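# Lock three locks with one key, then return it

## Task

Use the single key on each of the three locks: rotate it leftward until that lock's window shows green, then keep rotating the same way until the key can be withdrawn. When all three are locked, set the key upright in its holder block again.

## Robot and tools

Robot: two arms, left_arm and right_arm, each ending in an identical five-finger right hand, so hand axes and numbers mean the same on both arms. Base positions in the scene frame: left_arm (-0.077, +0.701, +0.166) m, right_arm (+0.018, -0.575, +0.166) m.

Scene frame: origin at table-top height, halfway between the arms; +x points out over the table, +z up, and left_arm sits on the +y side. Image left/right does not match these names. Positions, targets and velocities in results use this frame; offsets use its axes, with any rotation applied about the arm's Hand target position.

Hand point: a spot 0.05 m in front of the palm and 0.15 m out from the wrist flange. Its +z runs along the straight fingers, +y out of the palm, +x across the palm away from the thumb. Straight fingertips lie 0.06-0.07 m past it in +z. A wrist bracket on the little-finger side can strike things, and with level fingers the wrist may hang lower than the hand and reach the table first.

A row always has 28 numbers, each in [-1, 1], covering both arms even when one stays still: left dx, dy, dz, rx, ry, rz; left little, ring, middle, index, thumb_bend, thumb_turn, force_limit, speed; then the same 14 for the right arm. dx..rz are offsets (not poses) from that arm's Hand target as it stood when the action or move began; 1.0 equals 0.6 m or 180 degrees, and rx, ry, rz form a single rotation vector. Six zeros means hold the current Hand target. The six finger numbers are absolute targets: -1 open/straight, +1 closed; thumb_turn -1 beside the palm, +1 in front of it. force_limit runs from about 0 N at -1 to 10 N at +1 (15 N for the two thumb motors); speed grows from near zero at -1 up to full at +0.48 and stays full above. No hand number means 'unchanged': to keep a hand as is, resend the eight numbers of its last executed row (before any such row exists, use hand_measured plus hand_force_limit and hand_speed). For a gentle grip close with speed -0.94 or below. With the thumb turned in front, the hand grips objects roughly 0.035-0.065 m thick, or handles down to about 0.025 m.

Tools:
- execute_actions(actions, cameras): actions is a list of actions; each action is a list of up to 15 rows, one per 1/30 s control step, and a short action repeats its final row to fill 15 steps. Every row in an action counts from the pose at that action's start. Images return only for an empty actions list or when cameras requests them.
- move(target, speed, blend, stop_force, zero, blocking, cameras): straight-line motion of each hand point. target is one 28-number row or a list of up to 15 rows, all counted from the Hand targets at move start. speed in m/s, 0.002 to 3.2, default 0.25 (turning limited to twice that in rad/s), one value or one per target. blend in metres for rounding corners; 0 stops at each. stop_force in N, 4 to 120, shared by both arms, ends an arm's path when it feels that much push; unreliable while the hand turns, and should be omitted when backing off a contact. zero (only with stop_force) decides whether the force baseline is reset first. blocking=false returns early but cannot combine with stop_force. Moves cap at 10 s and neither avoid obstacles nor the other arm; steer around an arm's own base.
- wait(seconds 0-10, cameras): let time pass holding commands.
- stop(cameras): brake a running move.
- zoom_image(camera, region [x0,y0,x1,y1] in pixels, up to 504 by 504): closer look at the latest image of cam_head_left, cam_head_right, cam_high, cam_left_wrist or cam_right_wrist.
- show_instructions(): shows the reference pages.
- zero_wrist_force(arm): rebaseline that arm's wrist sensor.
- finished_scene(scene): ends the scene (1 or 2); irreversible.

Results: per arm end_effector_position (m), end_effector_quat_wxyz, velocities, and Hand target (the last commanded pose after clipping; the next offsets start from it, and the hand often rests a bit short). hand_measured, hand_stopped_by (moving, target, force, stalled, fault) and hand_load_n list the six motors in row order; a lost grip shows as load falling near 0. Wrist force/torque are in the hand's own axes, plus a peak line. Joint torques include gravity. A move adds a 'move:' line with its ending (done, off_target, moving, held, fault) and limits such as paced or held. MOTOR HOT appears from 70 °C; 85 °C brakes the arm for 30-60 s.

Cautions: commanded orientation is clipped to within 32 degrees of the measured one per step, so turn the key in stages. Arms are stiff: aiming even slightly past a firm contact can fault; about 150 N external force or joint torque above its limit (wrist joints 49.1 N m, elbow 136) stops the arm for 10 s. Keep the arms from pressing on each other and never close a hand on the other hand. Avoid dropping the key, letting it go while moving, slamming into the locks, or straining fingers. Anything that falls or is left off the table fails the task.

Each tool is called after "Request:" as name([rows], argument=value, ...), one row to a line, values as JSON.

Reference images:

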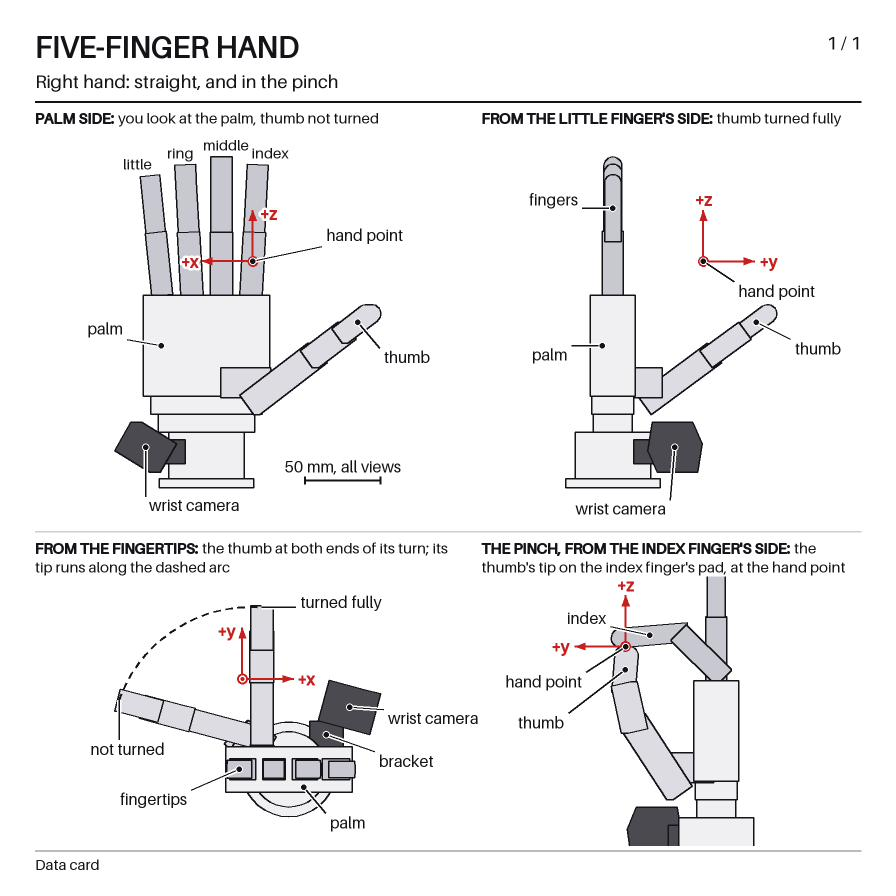

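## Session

Request:
execute_actions(actions=[])

Scene clock: 0.00 s.
left_arm: end_effector_position=(-0.1299, +1.1783, +0.9070) hand_measured=(-1.000, -1.000, -1.000, -1.000, -1.000, -1.000) hand_load_n=(+0.0, +0.0, +0.0, +0.0, +0.0, +0.0) hand_stopped_by=(target, target, target, target, target, target) hand_force_limit=0.00 hand_speed=-0.80 end_effector_quat_wxyz=(+0.080, -0.595, +0.793, +0.100) | right_arm: end_effector_position=(+0.2463, -0.9942, +0.8457) hand_measured=(-1.000, -1.000, -1.000, -1.000, -1.000, -1.000) hand_load_n=(+0.0, +0.0, +0.0, +0.0, +0.0, +0.0) hand_stopped_by=(target, target, target, target, target, target) hand_force_limit=0.00 hand_speed=-0.80 end_effector_quat_wxyz=(+0.055, +0.613, +0.786, +0.051)
Joint positions: left_arm=[1.136 -1.713 1.301 1.751 1.459 -1.758] | right_arm=[-1.737 -1.647 1.401 1.848 1.424 -1.946]
Joint velocities: within noise
Joint torques (N m): no reading
Motor temperatures (°C): left_arm=[26 28 24 32 29 28] | right_arm=[24 26 28 26 31 30]
Wrist force (N): no reading
Wrist torque (N m): no reading
Wrist force, peak (N): no reading
Hand target: left_arm -0.1299, +1.1783, +0.9070; +0.080, -0.595, +0.793, +0.100 | right_arm +0.2463, -0.9942, +0.8457; +0.055, +0.613, +0.786, +0.051

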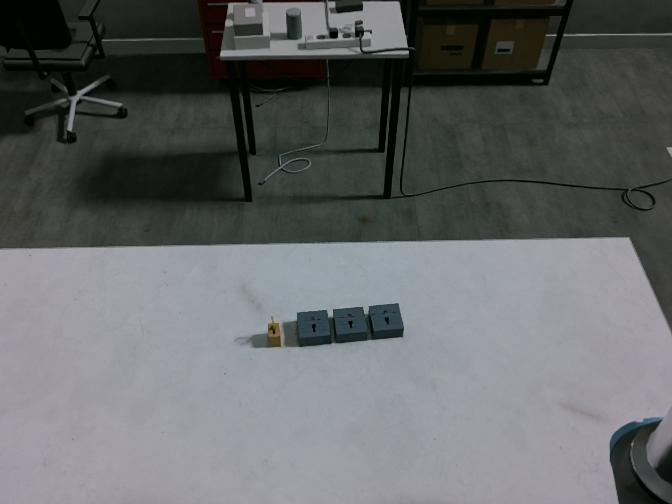

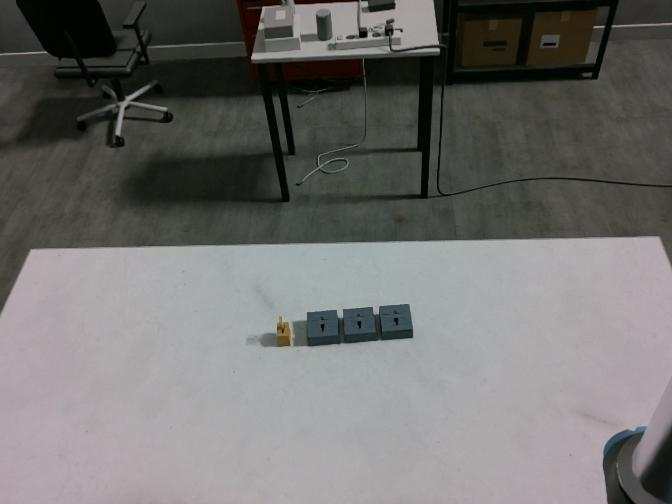

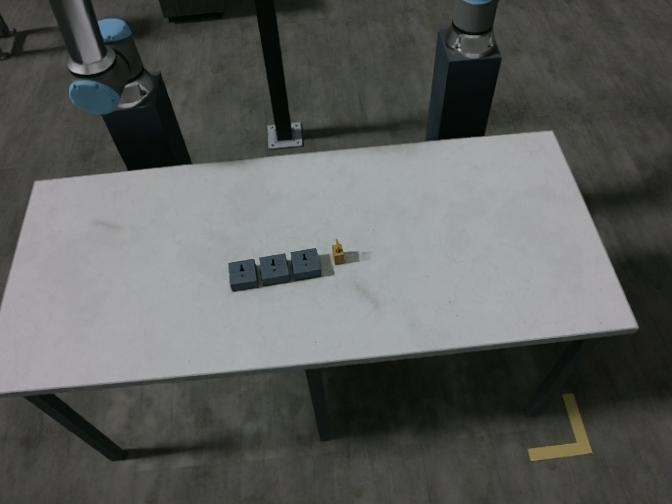

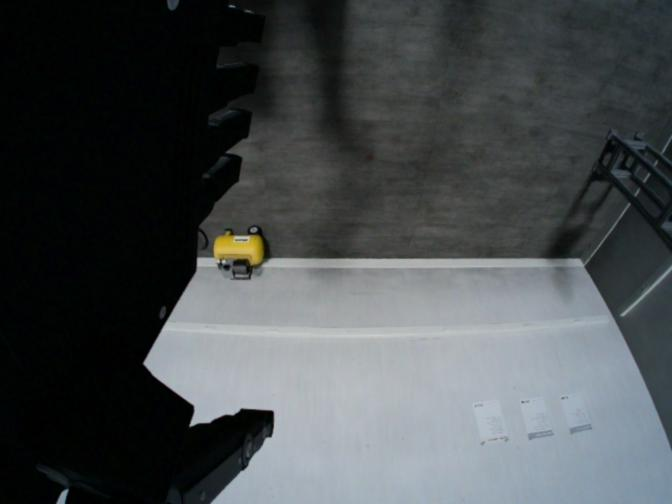

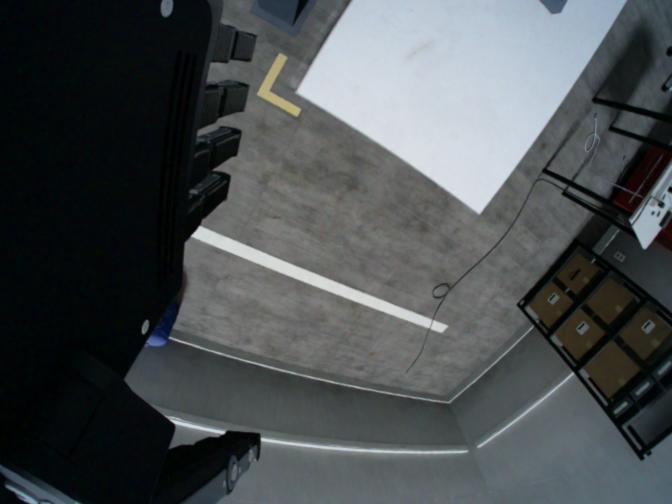

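Request:
zoom_image(camera="cam_head_left", region=[255, 280, 420, 363])

Request:
zoom_image(camera="cam_head_left", region=[250, 300, 300, 350])

Request:
zoom_image(camera="cam_high", region=[220, 220, 380, 300])

Scaled by 3.055 from the camera's 672x504 image, which has a finer 960x720 frame.

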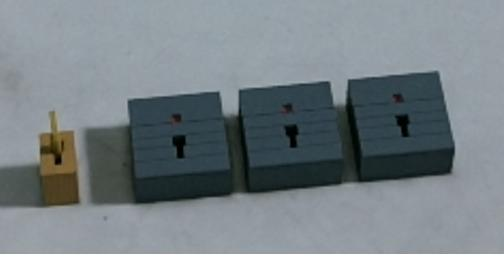

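Scaled by 10.080 from the camera's 672x504 image, which has a finer 960x720 frame.

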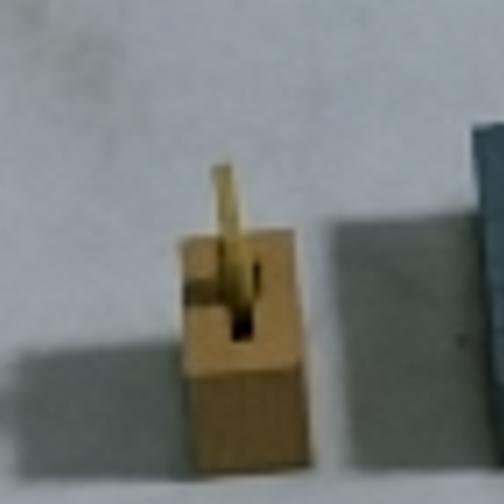

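Scaled by 3.150 from the camera's 672x504 image, which has a finer 960x720 frame.

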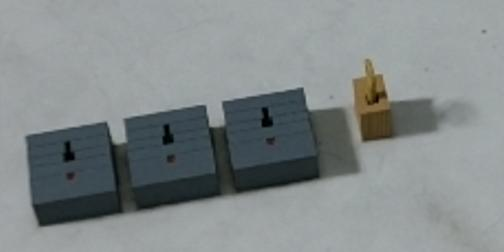

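Request:
move(target=[0.7167,-0.33,-0.428,-0.578,0.0656,0.0803,-1,-1,-1,-1,-0.8,1,-0.3,0,0.34,0.49,-0.4933,0.498,0.099,-0.0238,-1,-1,-0.5,-0.5,-0.6,1,-0.5,-0.5], speed=0.35)

Scene clock: 125.47 s.
left_arm: end_effector_position=(+0.0974, +1.0746, +0.7720) hand_measured=(-1.000, -1.000, -1.000, -1.000, -0.800, +1.000) hand_load_n=(+0.0, +0.0, +0.0, +0.0, +0.0, +0.0) hand_stopped_by=(target, target, target, target, target, target) hand_force_limit=-0.30 hand_speed=0.00 end_effector_quat_wxyz=(-0.254, -0.609, +0.712, -0.241) | right_arm: end_effector_position=(+0.3725, -0.8122, +0.6624) hand_measured=(-1.000, -1.000, -0.500, -0.500, -0.600, +1.000) hand_load_n=(+0.0, +0.0, +0.0, +0.0, +0.0, +0.5) hand_stopped_by=(target, target, target, target, target, target) hand_force_limit=-0.50 hand_speed=-0.50 end_effector_quat_wxyz=(-0.308, +0.588, +0.660, +0.353)
Joint positions: left_arm=[0.863 -1.45 1.497 2.128 1.981 -2.042] | right_arm=[-1.367 -1.499 1.902 2.127 1.363 -1.552]
Joint torques (N m): left_arm=[7.7 -60.06 -49.07 0.31 -1.16 -2.09] | right_arm=[18.12 -31.2 -24.46 6.93 -3.08 2.79]
Wrist force (N): left_arm=[0.4 1.3 0.4] | right_arm=[0.2 -0.5 0.5]
Wrist torque (N m): left_arm=[0.14 -0.31 0.28] | right_arm=[0.01 0.04 -0.13]
Wrist force, peak (N): left_arm=[-6.9 -5.1 4.1] | right_arm=[-0.4 -0.4 1.4]
Hand target: left_arm +0.0974, +1.0746, +0.7720; -0.254, -0.609, +0.712, -0.241 (not the last commanded pose) | right_arm +0.3726, -0.8122, +0.6624; -0.308, +0.588, +0.660, +0.353 (not the last commanded pose)
Off the commanded pose: left_arm 0.255 m, 50 deg | right_arm 0.177 m, 35 deg.
move: held (left_arm; a check stopped the path), off_target (right_arm; braked when a check withheld steps of left_arm); limits=held
pose unreachable (left arm): on one or more control steps of this call, first in action 0 (counted from 0), this arm could not follow its commanded pose, so it was not sent that pose on those steps. It may still have moved: this result reports where it is.
cause: moving toward the commanded pose would bring two parts of the arm too close to each other (joints 4 (wrist 1) to 6 (wrist 3) lie between them).

Request:
move(target=[0.538,-0.458,-0.287,0.3064,-0.0358,-0.0433,-1,-1,-1,-1,-0.8,1,-0.3,0,0.296,0.604,-0.187,-0.3081,-0.061,0.0149,-1,-1,-0.5,-0.5,-0.6,1,-0.5,-0.5], speed=0.35)

Scene clock: 177.83 s.
left_arm: end_effector_position=(+0.4202, +0.7998, +0.5998) hand_measured=(-1.000, -1.000, -1.000, -1.000, -0.800, +1.000) hand_load_n=(+0.0, +0.0, +0.0, +0.0, +0.0, +0.0) hand_stopped_by=(target, target, target, target, target, target) hand_force_limit=-0.30 hand_speed=0.00 end_effector_quat_wxyz=(+0.080, -0.595, +0.793, +0.100) | right_arm: end_effector_position=(+0.5502, -0.4499, +0.5502) hand_measured=(-1.000, -1.000, -0.500, -0.500, -0.600, +1.000) hand_load_n=(+0.0, +0.0, +0.0, +0.0, +0.0, +0.0) hand_stopped_by=(target, target, target, target, target, target) hand_force_limit=-0.50 hand_speed=-0.50 end_effector_quat_wxyz=(+0.054, +0.613, +0.786, +0.051)
Joint positions: left_arm=[-0.302 -1.446 1.653 1.446 1.327 -3.219] | right_arm=[-0.127 -1.607 1.848 1.183 1.544 -0.332]
Joint torques (N m): left_arm=[-12.73 -39.32 -48.53 8.71 -2.37 -2.26] | right_arm=[16.06 -24.84 -46.06 7.36 2.48 2.34]
Wrist force (N): left_arm=[0.1 0.9 0.3] | right_arm=[0.2 -0.2 -0.1]
Wrist torque (N m): left_arm=[0.09 -0.07 0.07] | right_arm=[-0.05 -0.06 -0.09]
Wrist force, peak (N): left_arm=[-0.6 2.9 -1.0] | right_arm=[2.1 0.6 0.8]
Hand target: left_arm +0.4202, +0.7998, +0.5998; +0.080, -0.595, +0.793, +0.100 | right_arm +0.5502, -0.4498, +0.5502; +0.054, +0.613, +0.786, +0.051
Off the commanded pose: left_arm 0.000 m, 0 deg | right_arm 0.000 m, 0 deg.
move: done

Request:
move(target=[0.3,-0.167,-0.25,-0.5089,-0.4051,0.4156,-1,-1,-1,-1,-0.8,1,-0.3,0,0.167,0.083,-0.25,0.4635,-0.3101,-0.4039,-1,-1,-0.5,-0.5,-0.6,1,-0.5,-0.5], speed=0.35)

Scene clock: 198.27 s.
left_arm: end_effector_position=(+0.6002, +0.6996, +0.4498) hand_measured=(-1.000, -1.000, -1.000, -1.000, -0.800, +1.000) hand_load_n=(+0.0, +0.0, +0.0, +0.0, +0.0, +0.0) hand_stopped_by=(target, target, target, target, target, target) hand_force_limit=-0.30 hand_speed=0.00 end_effector_quat_wxyz=(+0.000, +0.708, -0.001, +0.707) | right_arm: end_effector_position=(+0.6503, -0.4000, +0.4002) hand_measured=(-1.000, -1.000, -0.500, -0.500, -0.600, +1.000) hand_load_n=(+0.0, +0.0, +0.0, +0.0, +0.0, +0.0) hand_stopped_by=(target, target, target, target, target, target) hand_force_limit=-0.50 hand_speed=-0.50 end_effector_quat_wxyz=(+0.000, +0.707, +0.000, +0.707)
Joint positions: left_arm=[-0.241 -1.689 2.357 -0.667 1.282 -4.711] | right_arm=[0.122 -1.573 2.368 -0.794 1.731 1.571]
Joint torques (N m): left_arm=[-12.73 -15.06 -22.06 -5.88 -2.17 -2.46] | right_arm=[19.37 -19.23 -39.82 -5.11 2.85 2.89]
Wrist force (N): left_arm=[0.9 0.8 1.0] | right_arm=[-0.4 -0.3 0.1]
Wrist torque (N m): left_arm=[0.01 -0.50 0.28] | right_arm=[0.08 0.06 -0.20]
Wrist force, peak (N): left_arm=[0.7 1.3 1.2] | right_arm=[-0.4 -1.0 0.9]
Hand target: left_arm +0.6002, +0.6996, +0.4498; +0.000, +0.707, -0.001, +0.707 | right_arm +0.6504, -0.4000, +0.4002; +0.000, +0.707, +0.000, +0.707
Off the commanded pose: left_arm 0.000 m, 0 deg | right_arm 0.000 m, 0 deg.
move: done

Request:
move(target=[0.3,-0.6161,-0.35,0,0,-0.4944,-1,-1,-1,-1,-0.8,1,-0.3,0,0.0198,0.8177,-0.3337,0,0,0.5317,-1,-1,-0.5,-0.5,-0.6,1,-0.5,-0.5], speed=0.35, cameras=["cam_left_wrist","cam_right_wrist","cam_head_left"])

Request:
zoom_image(camera="cam_left_wrist", region=[270, 190, 390, 310])

Scene clock: 271.40 s.
left_arm: end_effector_position=(+0.7802, +0.3300, +0.2398) hand_measured=(-1.000, -1.000, -1.000, -1.000, -0.800, +1.000) hand_load_n=(+0.0, +0.0, +0.0, +0.0, +0.0, +0.0) hand_stopped_by=(target, target, target, target, target, target) hand_force_limit=-0.30 hand_speed=0.00 end_effector_quat_wxyz=(+0.495, +0.504, -0.496, +0.504) | right_arm: end_effector_position=(+0.6622, +0.0906, +0.2000) hand_measured=(-1.000, -1.000, -0.500, -0.500, -0.600, +1.000) hand_load_n=(+0.0, +0.0, +0.0, +0.0, +0.0, +0.0) hand_stopped_by=(target, target, target, target, target, target) hand_force_limit=-0.50 hand_speed=-0.50 end_effector_quat_wxyz=(+0.524, -0.475, -0.524, -0.474)
Joint positions: left_arm=[-0.253 -0.723 1.406 -0.68 2.822 -4.708] | right_arm=[0.292 -0.892 1.865 -0.969 0.232 1.567]
Joint torques (N m): left_arm=[-12.17 -87.89 -44.45 4.11 2.14 3.74] | right_arm=[19.7 -69.05 -33.58 3.37 -2.76 -2.33]
Wrist force (N): left_arm=[0.5 1.3 1.1] | right_arm=[-0.4 -0.4 0.8]
Wrist torque (N m): left_arm=[0.05 -0.43 0.07] | right_arm=[0.05 0.11 0.07]
Wrist force, peak (N): left_arm=[-0.1 0.7 2.3] | right_arm=[-1.2 0.4 1.6]
Hand target: left_arm +0.7802, +0.3300, +0.2398; +0.495, +0.504, -0.496, +0.504 | right_arm +0.6622, +0.0906, +0.2000; +0.524, -0.475, -0.525, -0.474
Off the commanded pose: left_arm 0.000 m, 0 deg | right_arm 0.000 m, 0 deg.
move: done
Images, in order (width x height): cam_head_left 672x504, cam_left_wrist 672x504, cam_right_wrist 672x504.

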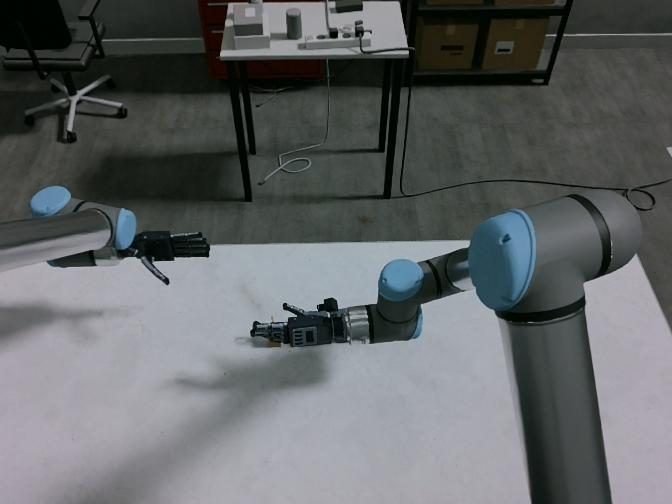

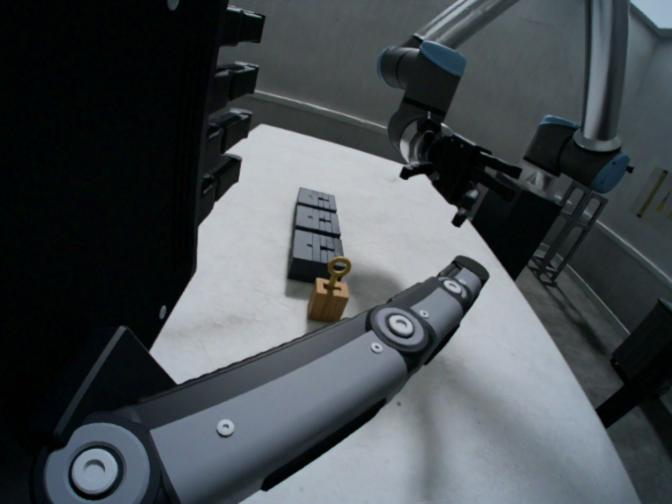

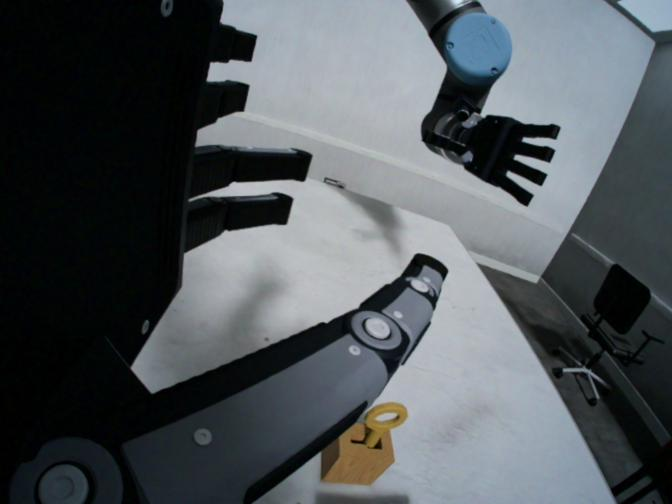

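Scaled by 4.200 from the camera's 672x504 image, which has a finer 960x720 frame.

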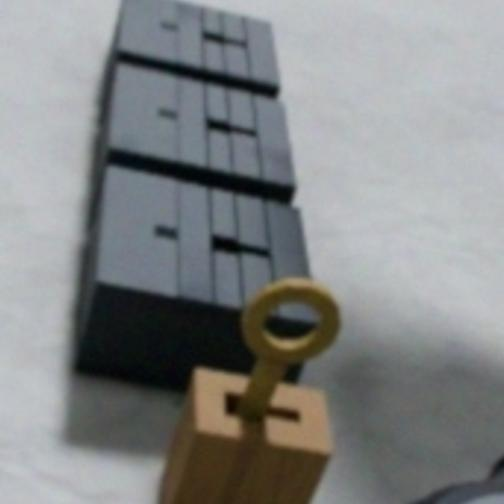

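Request:
move(target=[0,0,0,0,0,0,-1,-1,-1,-1,-0.8,1,-0.3,0,0,0,-0.2207,0,0,0,-1,-1,-0.5,-0.5,-0.6,1,-0.5,-0.5], speed=0.12, stop_force=5, cameras=["cam_right_wrist","cam_left_wrist"])

Scene clock: 323.50 s.
left_arm: end_effector_position=(+0.7802, +0.3300, +0.2398) hand_measured=(-1.000, -1.000, -1.000, -1.000, -0.800, +1.000) hand_load_n=(+0.0, +0.0, +0.0, +0.0, +0.0, +0.0) hand_stopped_by=(target, target, target, target, target, target) hand_force_limit=-0.30 hand_speed=0.00 end_effector_quat_wxyz=(+0.495, +0.504, -0.496, +0.504) | right_arm: end_effector_position=(+0.6623, +0.0906, +0.0676) hand_measured=(-1.000, -1.000, -0.500, -0.500, -0.600, +1.000) hand_load_n=(+0.0, +0.0, +0.0, +0.0, +0.0, +0.5) hand_stopped_by=(target, target, target, target, target, target) hand_force_limit=-0.50 hand_speed=-0.50 end_effector_quat_wxyz=(+0.524, -0.475, -0.525, -0.474)
Joint positions: left_arm=[-0.253 -0.723 1.406 -0.68 2.822 -4.708] | right_arm=[0.292 -0.695 1.84 -1.141 0.232 1.567]
Joint torques (N m): left_arm=[-14.41 -87.99 -44.25 3.86 2.55 3.55] | right_arm=[19.98 -76.59 -23.91 -3.75 2.65 2.79]
Wrist force (N): left_arm=[0.6 1.2 0.8] | right_arm=[-0.6 -0.1 0.3]
Wrist torque (N m): left_arm=[0.05 -0.44 0.08] | right_arm=[0.15 0.10 -0.19]
Wrist force, peak (N): left_arm=[0.4 1.6 1.2] | right_arm=[0.9 -0.1 0.9]
Hand target: left_arm +0.7802, +0.3300, +0.2398; +0.495, +0.504, -0.496, +0.504 | right_arm +0.6622, +0.0906, +0.0676; +0.524, -0.475, -0.525, -0.474
Off the commanded pose: left_arm 0.000 m, 0 deg | right_arm 0.000 m, 0 deg.
move: done
Images, in order (width x height): cam_left_wrist 672x504, cam_right_wrist 672x504.

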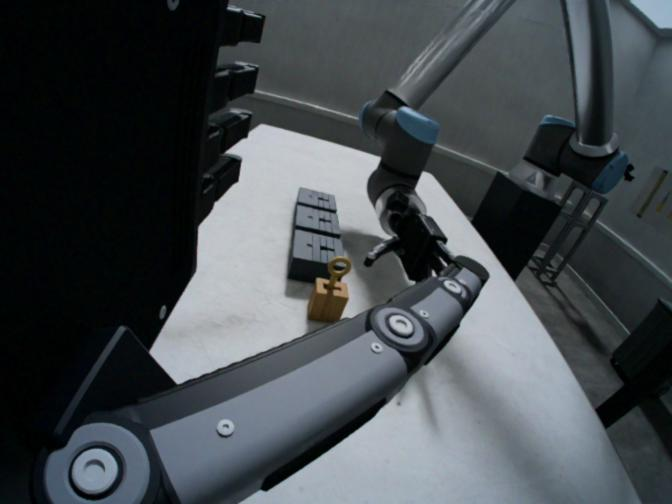

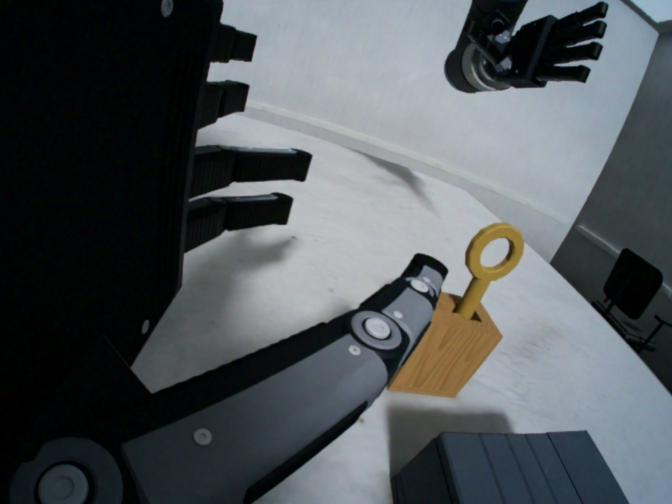

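Request:
move(target=[0,0,0,0,0,0,-1,-1,-1,-1,-0.8,1,-0.3,0,0.0332,0.0033,0,0,0,0,-1,-1,-0.5,-0.5,-0.2,1,-0.5,-0.5], speed=0.05, cameras=["cam_right_wrist"])

Request:
zoom_image(camera="cam_right_wrist", region=[360, 160, 560, 310])

Scene clock: 338.27 s.
left_arm: end_effector_position=(+0.7802, +0.3300, +0.2398) hand_measured=(-1.000, -1.000, -1.000, -1.000, -0.800, +1.000) hand_load_n=(+0.0, +0.0, +0.0, +0.0, +0.0, +0.5) hand_stopped_by=(target, target, target, target, target, target) hand_force_limit=-0.30 hand_speed=0.00 end_effector_quat_wxyz=(+0.495, +0.504, -0.496, +0.504) | right_arm: end_effector_position=(+0.6821, +0.0926, +0.0676) hand_measured=(-1.000, -1.000, -0.500, -0.500, -0.200, +1.000) hand_load_n=(+0.0, +0.0, +0.0, +0.0, +0.0, +0.0) hand_stopped_by=(target, target, target, target, target, target) hand_force_limit=-0.50 hand_speed=-0.50 end_effector_quat_wxyz=(+0.524, -0.475, -0.524, -0.474)
Joint positions: left_arm=[-0.253 -0.723 1.406 -0.68 2.822 -4.708] | right_arm=[0.286 -0.682 1.802 -1.115 0.225 1.567]
Joint torques (N m): left_arm=[-13.52 -87.59 -43.75 3.44 1.96 3.4] | right_arm=[-13.64 -80.17 -28.28 3.39 -2.66 -2.53]
Wrist force (N): left_arm=[0.4 1.2 1.0] | right_arm=[-0.8 -0.1 -0.2]
Wrist torque (N m): left_arm=[0.04 -0.43 0.07] | right_arm=[0.20 0.15 0.03]
Wrist force, peak (N): left_arm=[0.6 1.6 1.0] | right_arm=[-0.8 -0.5 0.3]
Hand target: left_arm +0.7802, +0.3300, +0.2398; +0.495, +0.504, -0.496, +0.504 | right_arm +0.6822, +0.0926, +0.0676; +0.524, -0.475, -0.525, -0.474
Off the commanded pose: left_arm 0.000 m, 0 deg | right_arm 0.000 m, 0 deg.
move: done
Images, in order (width x height): cam_right_wrist 672x504.

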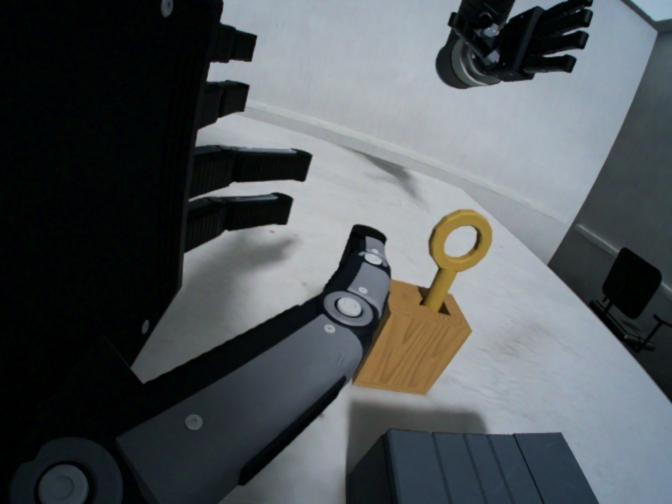

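Scaled by 2.520 from the camera's 672x504 image, which has a finer 960x720 frame.

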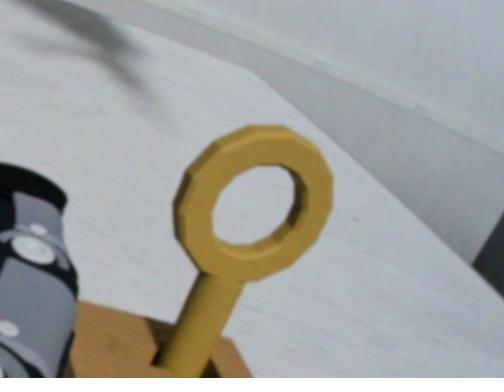

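Request:
move(target=[0,0,0,0,0,0,-1,-1,-1,-1,-0.8,1,-0.3,0,0.0845,0.0168,0,0,0,0,-1,-1,-0.5,-0.5,-0.2,1,-0.5,-0.5], speed=0.05, stop_force=4, cameras=["cam_right_wrist","cam_left_wrist"])

Request:
zoom_image(camera="cam_right_wrist", region=[260, 130, 460, 280])

Request:
zoom_image(camera="cam_left_wrist", region=[270, 190, 390, 310])

Scene clock: 355.50 s.
left_arm: end_effector_position=(+0.7802, +0.3300, +0.2398) hand_measured=(-1.000, -1.000, -1.000, -1.000, -0.800, +1.000) hand_load_n=(+0.0, -0.5, +0.0, +0.0, +0.0, +0.5) hand_stopped_by=(target, target, target, target, target, target) hand_force_limit=-0.30 hand_speed=0.00 end_effector_quat_wxyz=(+0.495, +0.504, -0.496, +0.504) | right_arm: end_effector_position=(+0.7329, +0.1027, +0.0676) hand_measured=(-1.000, -1.000, -0.500, -0.500, -0.200, +1.000) hand_load_n=(+0.0, +0.0, +0.0, +0.0, +0.0, +0.5) hand_stopped_by=(target, target, target, target, target, target) hand_force_limit=-0.50 hand_speed=-0.50 end_effector_quat_wxyz=(+0.524, -0.475, -0.525, -0.474)
Joint positions: left_arm=[-0.253 -0.723 1.406 -0.68 2.822 -4.708] | right_arm=[0.277 -0.644 1.693 -1.045 0.217 1.566]
Joint torques (N m): left_arm=[-12.93 -88.18 -44.06 3.45 2.12 3.4] | right_arm=[-14.23 -84.65 -30.68 3.12 -2.66 -2.35]
Wrist force (N): left_arm=[0.6 1.0 1.0] | right_arm=[-0.7 -0.1 0.5]
Wrist torque (N m): left_arm=[0.01 -0.45 0.08] | right_arm=[0.16 0.14 0.07]
Wrist force, peak (N): left_arm=[0.6 1.5 1.1] | right_arm=[-0.8 -0.5 0.3]
Hand target: left_arm +0.7802, +0.3300, +0.2398; +0.495, +0.504, -0.496, +0.504 | right_arm +0.7329, +0.1027, +0.0676; +0.524, -0.475, -0.525, -0.474
Off the commanded pose: left_arm 0.000 m, 0 deg | right_arm 0.000 m, 0 deg.
move: done
Images, in order (width x height): cam_left_wrist 672x504, cam_right_wrist 672x504.

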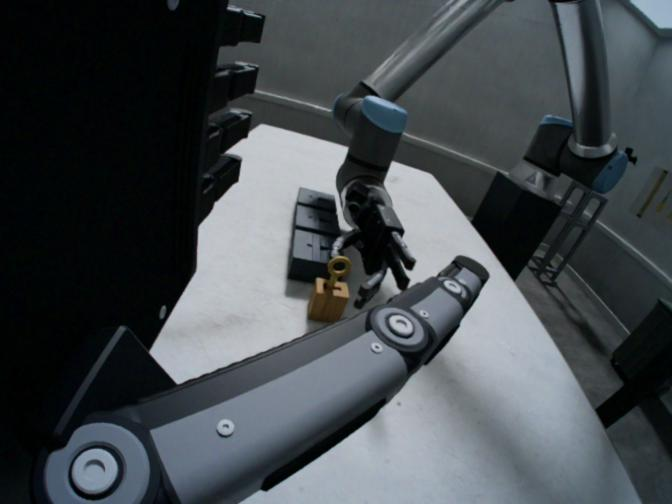

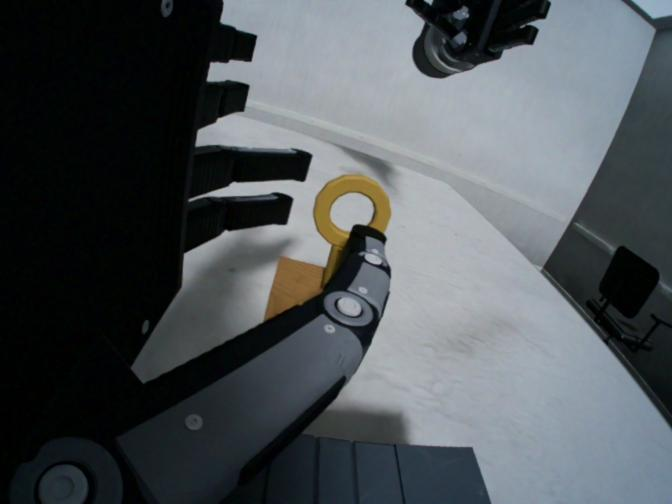

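Scaled by 2.520 from the camera's 672x504 image, which has a finer 960x720 frame.

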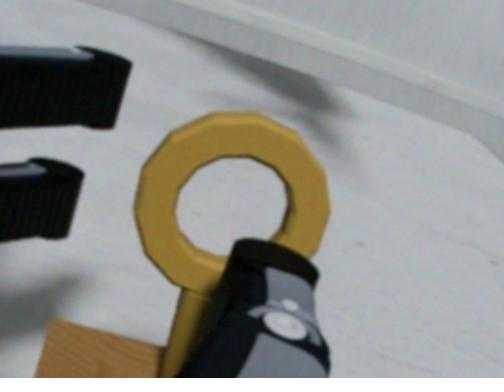

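Scaled by 4.200 from the camera's 672x504 image, which has a finer 960x720 frame.

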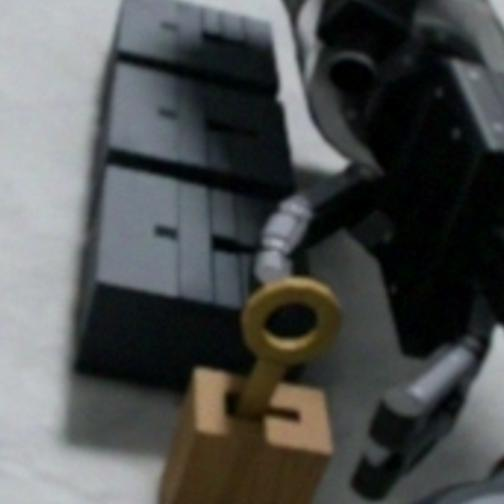

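Request:
move(target=[0,0,0,0,0,0,-1,-1,-1,-1,-0.8,1,-0.3,0,-0.0002,0.0183,0,0,0,0,-1,-1,-0.5,-0.5,-0.2,1,-0.5,-0.5], speed=0.02, stop_force=4)

Request:
move(target=[0,0,0,0,0,0,-1,-1,-1,-1,-0.8,1,-0.3,0,0,0,0,0,0,0,-1,-1,0.7,0.7,-0.2,1,-0.5,-0.88])

Request:
wait(seconds=2, cameras=["cam_right_wrist"])

Request:
zoom_image(camera="cam_right_wrist", region=[260, 130, 460, 280])

Scene clock: 366.70 s.
left_arm: end_effector_position=(+0.7802, +0.3300, +0.2398) hand_measured=(-1.000, -1.000, -1.000, -1.000, -0.800, +1.000) hand_load_n=(+0.0, +0.0, +0.0, +0.0, +0.0, +0.0) hand_stopped_by=(target, target, target, target, target, target) hand_force_limit=-0.30 hand_speed=0.00 end_effector_quat_wxyz=(+0.495, +0.504, -0.496, +0.504) | right_arm: end_effector_position=(+0.7327, +0.1136, +0.0676) hand_measured=(-1.000, -1.000, -0.500, -0.500, -0.200, +1.000) hand_load_n=(+0.0, +0.0, +0.0, +0.0, +0.0, +0.5) hand_stopped_by=(target, target, target, target, target, target) hand_force_limit=-0.50 hand_speed=-0.50 end_effector_quat_wxyz=(+0.524, -0.475, -0.524, -0.474)
Joint positions: left_arm=[-0.253 -0.723 1.406 -0.68 2.822 -4.708] | right_arm=[0.291 -0.639 1.68 -1.037 0.23 1.567]
Joint torques (N m): left_arm=[-12.12 -88.88 -43.41 3.45 2.12 3.32] | right_arm=[19.68 -83.63 -30.75 3.33 3.39 -2.41]
Wrist force (N): left_arm=[0.5 1.5 0.7] | right_arm=[-0.3 -0.2 0.2]
Wrist torque (N m): left_arm=[0.09 -0.43 0.08] | right_arm=[0.16 0.09 0.02]
Wrist force, peak (N): left_arm=[0.7 1.6 1.0] | right_arm=[-0.7 -0.2 0.7]
Hand target: left_arm +0.7802, +0.3300, +0.2398; +0.495, +0.504, -0.496, +0.504 | right_arm +0.7327, +0.1136, +0.0676; +0.524, -0.475, -0.525, -0.474
Off the commanded pose: left_arm 0.000 m, 0 deg | right_arm 0.000 m, 0 deg.
move: done

Scene clock: 369.07 s.
left_arm: end_effector_position=(+0.7802, +0.3300, +0.2398) hand_measured=(-1.000, -1.000, -1.000, -1.000, -0.800, +1.000) hand_load_n=(+0.0, +0.0, +0.0, +0.0, +0.0, +0.5) hand_stopped_by=(target, target, target, target, target, target) hand_force_limit=-0.30 hand_speed=0.00 end_effector_quat_wxyz=(+0.495, +0.504, -0.496, +0.504) | right_arm: end_effector_position=(+0.7327, +0.1136, +0.0676) hand_measured=(-1.000, -1.000, +0.200, +0.168, -0.200, +1.000) hand_load_n=(+0.0, +0.0, +3.5, +5.0, +3.5, +1.0) hand_stopped_by=(target, target, force, force, target, target) hand_force_limit=-0.50 hand_speed=-0.88 end_effector_quat_wxyz=(+0.524, -0.475, -0.525, -0.474)
Joint positions: left_arm=[-0.253 -0.723 1.406 -0.68 2.822 -4.708] | right_arm=[0.291 -0.639 1.68 -1.037 0.23 1.567]
Joint torques (N m): left_arm=[-12.58 -88.04 -43.83 3.48 1.93 3.17] | right_arm=[18.33 -83.41 -29.73 2.97 2.34 -2.63]
Wrist force (N): left_arm=[0.7 1.0 1.0] | right_arm=[-0.4 -0.2 0.2]
Wrist torque (N m): left_arm=[0.01 -0.47 0.08] | right_arm=[0.17 0.14 0.01]
Wrist force, peak (N): left_arm=[0.7 1.6 1.0] | right_arm=[-0.7 -0.2 1.5]
Hand target: left_arm +0.7802, +0.3300, +0.2398; +0.495, +0.504, -0.496, +0.504 | right_arm +0.7327, +0.1136, +0.0676; +0.524, -0.475, -0.525, -0.474
Off the commanded pose: left_arm 0.000 m, 0 deg | right_arm 0.000 m, 0 deg.
move: done

Scene clock: 371.07 s.
left_arm: end_effector_position=(+0.7802, +0.3300, +0.2398) hand_measured=(-1.000, -1.000, -1.000, -1.000, -0.800, +1.000) hand_load_n=(+0.0, +0.0, +0.0, +0.0, +0.0, +0.0) hand_stopped_by=(target, target, target, target, target, target) hand_force_limit=-0.30 hand_speed=0.00 end_effector_quat_wxyz=(+0.495, +0.504, -0.496, +0.504) | right_arm: end_effector_position=(+0.7327, +0.1136, +0.0676) hand_measured=(-1.000, -1.000, +0.200, +0.168, -0.200, +1.000) hand_load_n=(+0.0, +0.0, +3.5, +5.0, +3.5, +1.0) hand_stopped_by=(target, target, force, force, target, target) hand_force_limit=-0.50 hand_speed=-0.88 end_effector_quat_wxyz=(+0.524, -0.475, -0.525, -0.474)
Joint positions: left_arm=[-0.253 -0.723 1.406 -0.68 2.822 -4.708] | right_arm=[0.291 -0.639 1.68 -1.037 0.23 1.567]
Joint torques (N m): left_arm=[-12.02 -91.27 -44.04 3.41 2.18 3.17] | right_arm=[13.68 -84.59 -28.94 2.93 1.91 -2.21]
Wrist force (N): left_arm=[0.5 1.3 1.0] | right_arm=[-0.1 0.0 0.2]
Wrist torque (N m): left_arm=[0.06 -0.44 0.08] | right_arm=[0.18 0.10 0.03]
Wrist force, peak (N): left_arm=[0.5 1.6 1.1] | right_arm=[-0.4 -0.2 0.7]
Hand target: left_arm +0.7802, +0.3300, +0.2398; +0.495, +0.504, -0.496, +0.504 | right_arm +0.7327, +0.1136, +0.0676; +0.524, -0.475, -0.525, -0.474
Off the commanded pose: left_arm 0.000 m, 0 deg | right_arm 0.000 m, 0 deg.
wait: 2.00 s; at rest by 0.17 s
Images, in order (width x height): cam_right_wrist 672x504.

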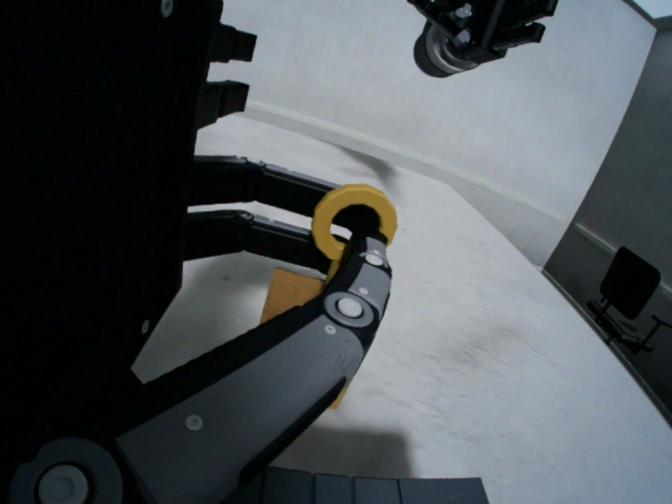

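Scaled by 2.520 from the camera's 672x504 image, which has a finer 960x720 frame.

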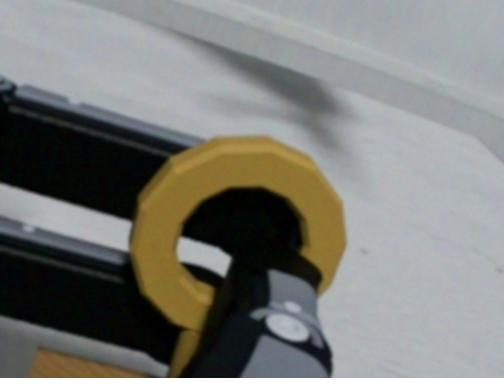

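Request:
move(target=[0,0,0,0,0,0,-1,-1,-1,-1,-0.8,1,-0.3,0,0,0,0.1123,0,0,0,-1,-1,0.7,0.7,-0.2,1,-0.5,-0.88], speed=0.02, stop_force=7, cameras=["cam_left_wrist","cam_head_left","cam_right_wrist"])

Request:
zoom_image(camera="cam_left_wrist", region=[270, 190, 390, 310])

Request:
zoom_image(camera="cam_head_left", region=[255, 280, 420, 363])

Scene clock: 386.83 s.
left_arm: end_effector_position=(+0.7802, +0.3300, +0.2398) hand_measured=(-1.000, -1.000, -1.000, -1.000, -0.800, +1.000) hand_load_n=(+0.0, +0.0, +0.0, +0.0, +0.0, +0.5) hand_stopped_by=(target, target, target, target, target, target) hand_force_limit=-0.30 hand_speed=0.00 end_effector_quat_wxyz=(+0.495, +0.504, -0.496, +0.504) | right_arm: end_effector_position=(+0.7327, +0.1136, +0.1350) hand_measured=(-1.000, -1.000, +0.200, +0.168, -0.200, +1.000) hand_load_n=(+0.0, +0.0, +3.0, +5.0, +4.0, +1.5) hand_stopped_by=(target, target, force, force, target, target) hand_force_limit=-0.50 hand_speed=-0.88 end_effector_quat_wxyz=(+0.524, -0.475, -0.525, -0.474)
Joint positions: left_arm=[-0.253 -0.723 1.406 -0.68 2.822 -4.708] | right_arm=[0.291 -0.732 1.699 -0.962 0.23 1.567]
Joint torques (N m): left_arm=[-12.57 -89.54 -43.89 3.35 1.89 2.94] | right_arm=[3.98 -102.29 -15.81 3.11 -0.12 -2.28]
Wrist force (N): left_arm=[0.3 1.2 0.9] | right_arm=[-1.1 -0.1 0.3]
Wrist torque (N m): left_arm=[0.04 -0.41 0.06] | right_arm=[0.16 0.13 0.01]
Wrist force, peak (N): left_arm=[0.5 1.4 1.3] | right_arm=[-1.6 0.1 0.6]
Hand target: left_arm +0.7802, +0.3300, +0.2398; +0.495, +0.504, -0.496, +0.504 | right_arm +0.7327, +0.1136, +0.1350; +0.524, -0.475, -0.525, -0.474
Off the commanded pose: left_arm 0.000 m, 0 deg | right_arm 0.000 m, 0 deg.
move: done
Images, in order (width x height): cam_head_left 672x504, cam_left_wrist 672x504, cam_right_wrist 672x504.

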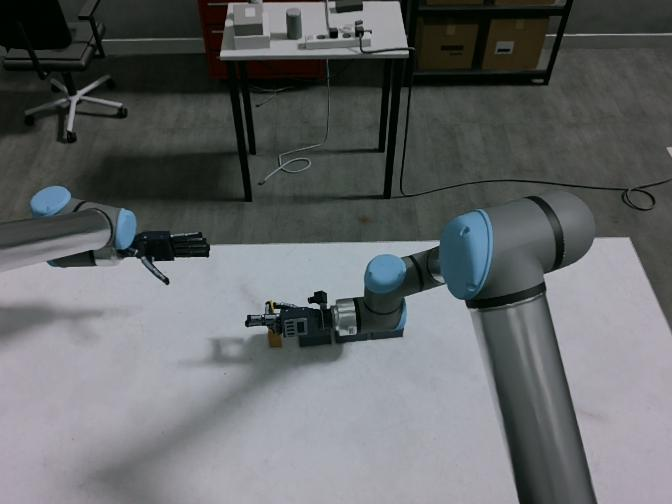

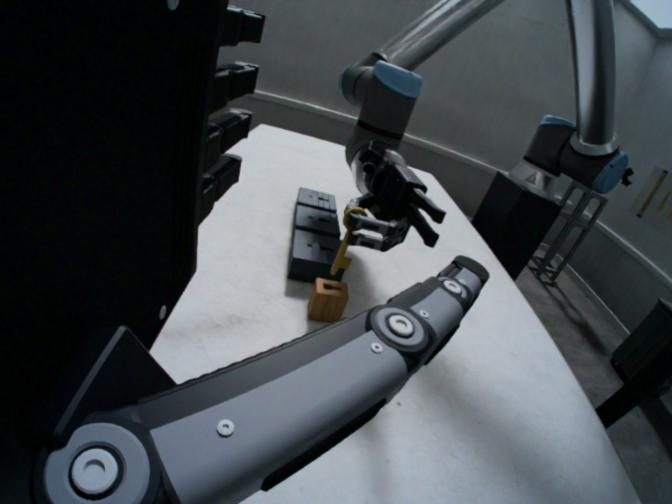

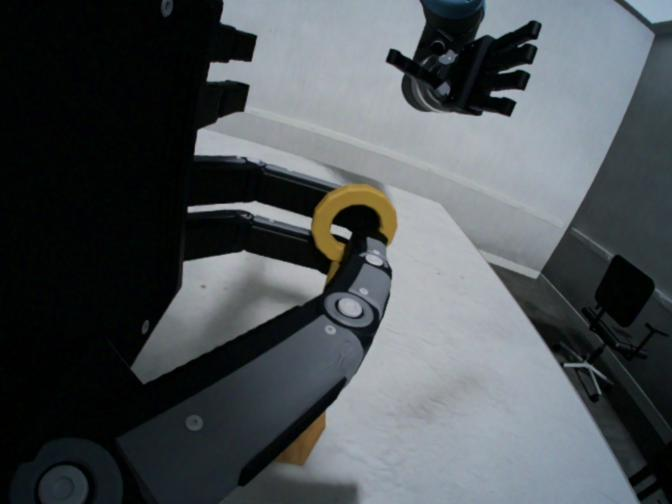

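Scaled by 4.200 from the camera's 672x504 image, which has a finer 960x720 frame.

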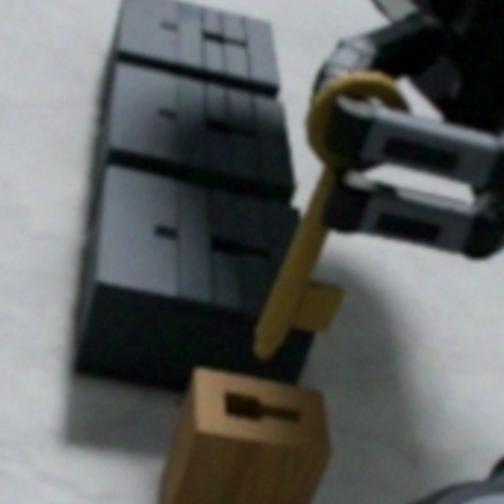

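Scaled by 3.055 from the camera's 672x504 image, which has a finer 960x720 frame.

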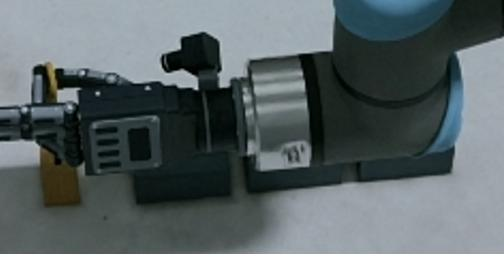

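Request:
move([
  [0,0,0,0,0,0,-1,-1,-1,-1,-0.8,1,-0.3,0,0.0175,-0.1742,0,0,0,0,-1,-1,0.7,0.7,-0.2,1,-0.5,-0.88],
  [0,0,0,0,0,0,-1,-1,-1,-1,-0.8,1,-0.3,0,0.0175,-0.1742,-0.0417,0,0,0,-1,-1,0.7,0.7,-0.2,1,-0.5,-0.88],
], speed=0.1, cameras=["cam_left_wrist","cam_head_left","cam_head_right"])

Request:
zoom_image(camera="cam_left_wrist", region=[280, 180, 370, 270])

Request:
zoom_image(camera="cam_head_left", region=[255, 290, 345, 363])

Scene clock: 404.73 s.
left_arm: end_effector_position=(+0.7802, +0.3300, +0.2398) hand_measured=(-1.000, -1.000, -1.000, -1.000, -0.800, +1.000) hand_load_n=(+0.0, +0.0, +0.0, +0.0, +0.0, +0.0) hand_stopped_by=(target, target, target, target, target, target) hand_force_limit=-0.30 hand_speed=0.00 end_effector_quat_wxyz=(+0.495, +0.504, -0.496, +0.504) | right_arm: end_effector_position=(+0.7433, +0.0091, +0.1100) hand_measured=(-1.000, -1.000, +0.200, +0.168, -0.200, +1.000) hand_load_n=(+0.0, +0.0, +3.0, +4.5, +4.0, +1.0) hand_stopped_by=(target, target, force, force, target, target) hand_force_limit=-0.50 hand_speed=-0.88 end_effector_quat_wxyz=(+0.524, -0.475, -0.525, -0.474)
Joint positions: left_arm=[-0.253 -0.723 1.406 -0.68 2.822 -4.708] | right_arm=[0.154 -0.733 1.781 -1.037 0.094 1.559]
Joint torques (N m): left_arm=[-12.28 -88.93 -43.65 3.19 2.08 3.01] | right_arm=[-0.67 -77.94 -11.16 -3.86 -1.3 2.6]
Wrist force (N): left_arm=[0.8 1.2 0.9] | right_arm=[-0.9 -0.3 -0.1]
Wrist torque (N m): left_arm=[0.04 -0.47 0.09] | right_arm=[0.11 0.10 -0.16]
Wrist force, peak (N): left_arm=[0.6 1.5 1.1] | right_arm=[-1.7 -0.8 0.2]
Hand target: left_arm +0.7802, +0.3300, +0.2398; +0.495, +0.504, -0.496, +0.504 | right_arm +0.7432, +0.0091, +0.1099; +0.524, -0.475, -0.525, -0.474
Off the commanded pose: left_arm 0.000 m, 0 deg | right_arm 0.000 m, 0 deg.
move: done
Images, in order (width x height): cam_head_left 672x504, cam_head_right 672x504, cam_left_wrist 672x504.

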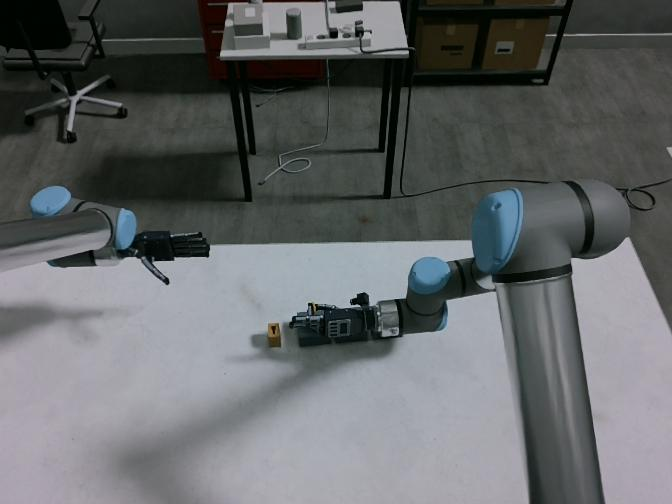

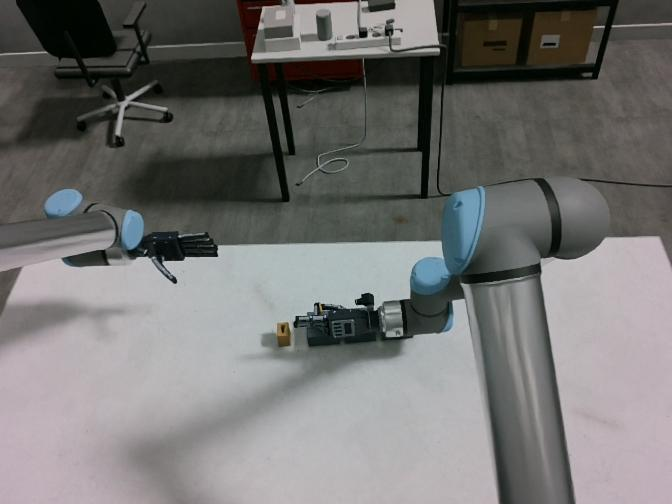

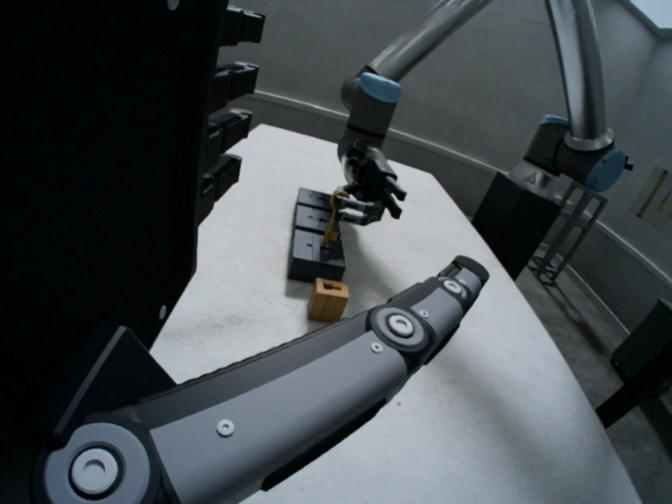

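Scaled by 5.600 from the camera's 672x504 image, which has a finer 960x720 frame.

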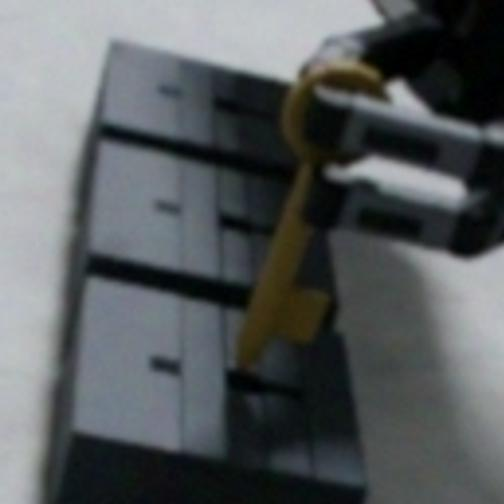

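Scaled by 5.600 from the camera's 672x504 image, which has a finer 960x720 frame.

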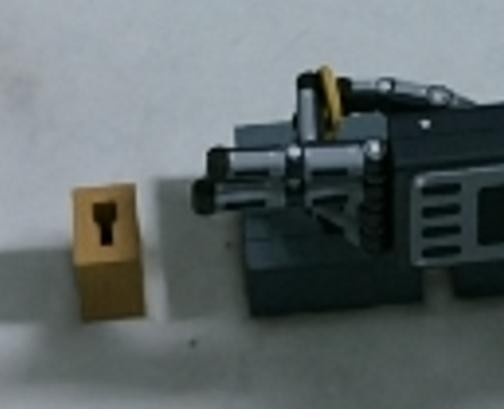

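Request:
zoom_image(camera="cam_left_wrist", region=[305, 215, 345, 255])

Scaled by 12.600 from the camera's 672x504 image, which has a finer 960x720 frame.

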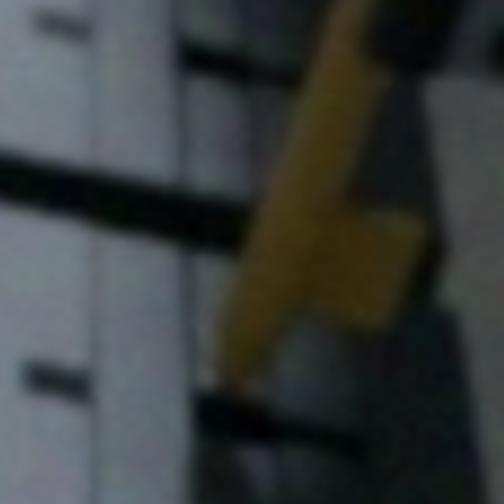

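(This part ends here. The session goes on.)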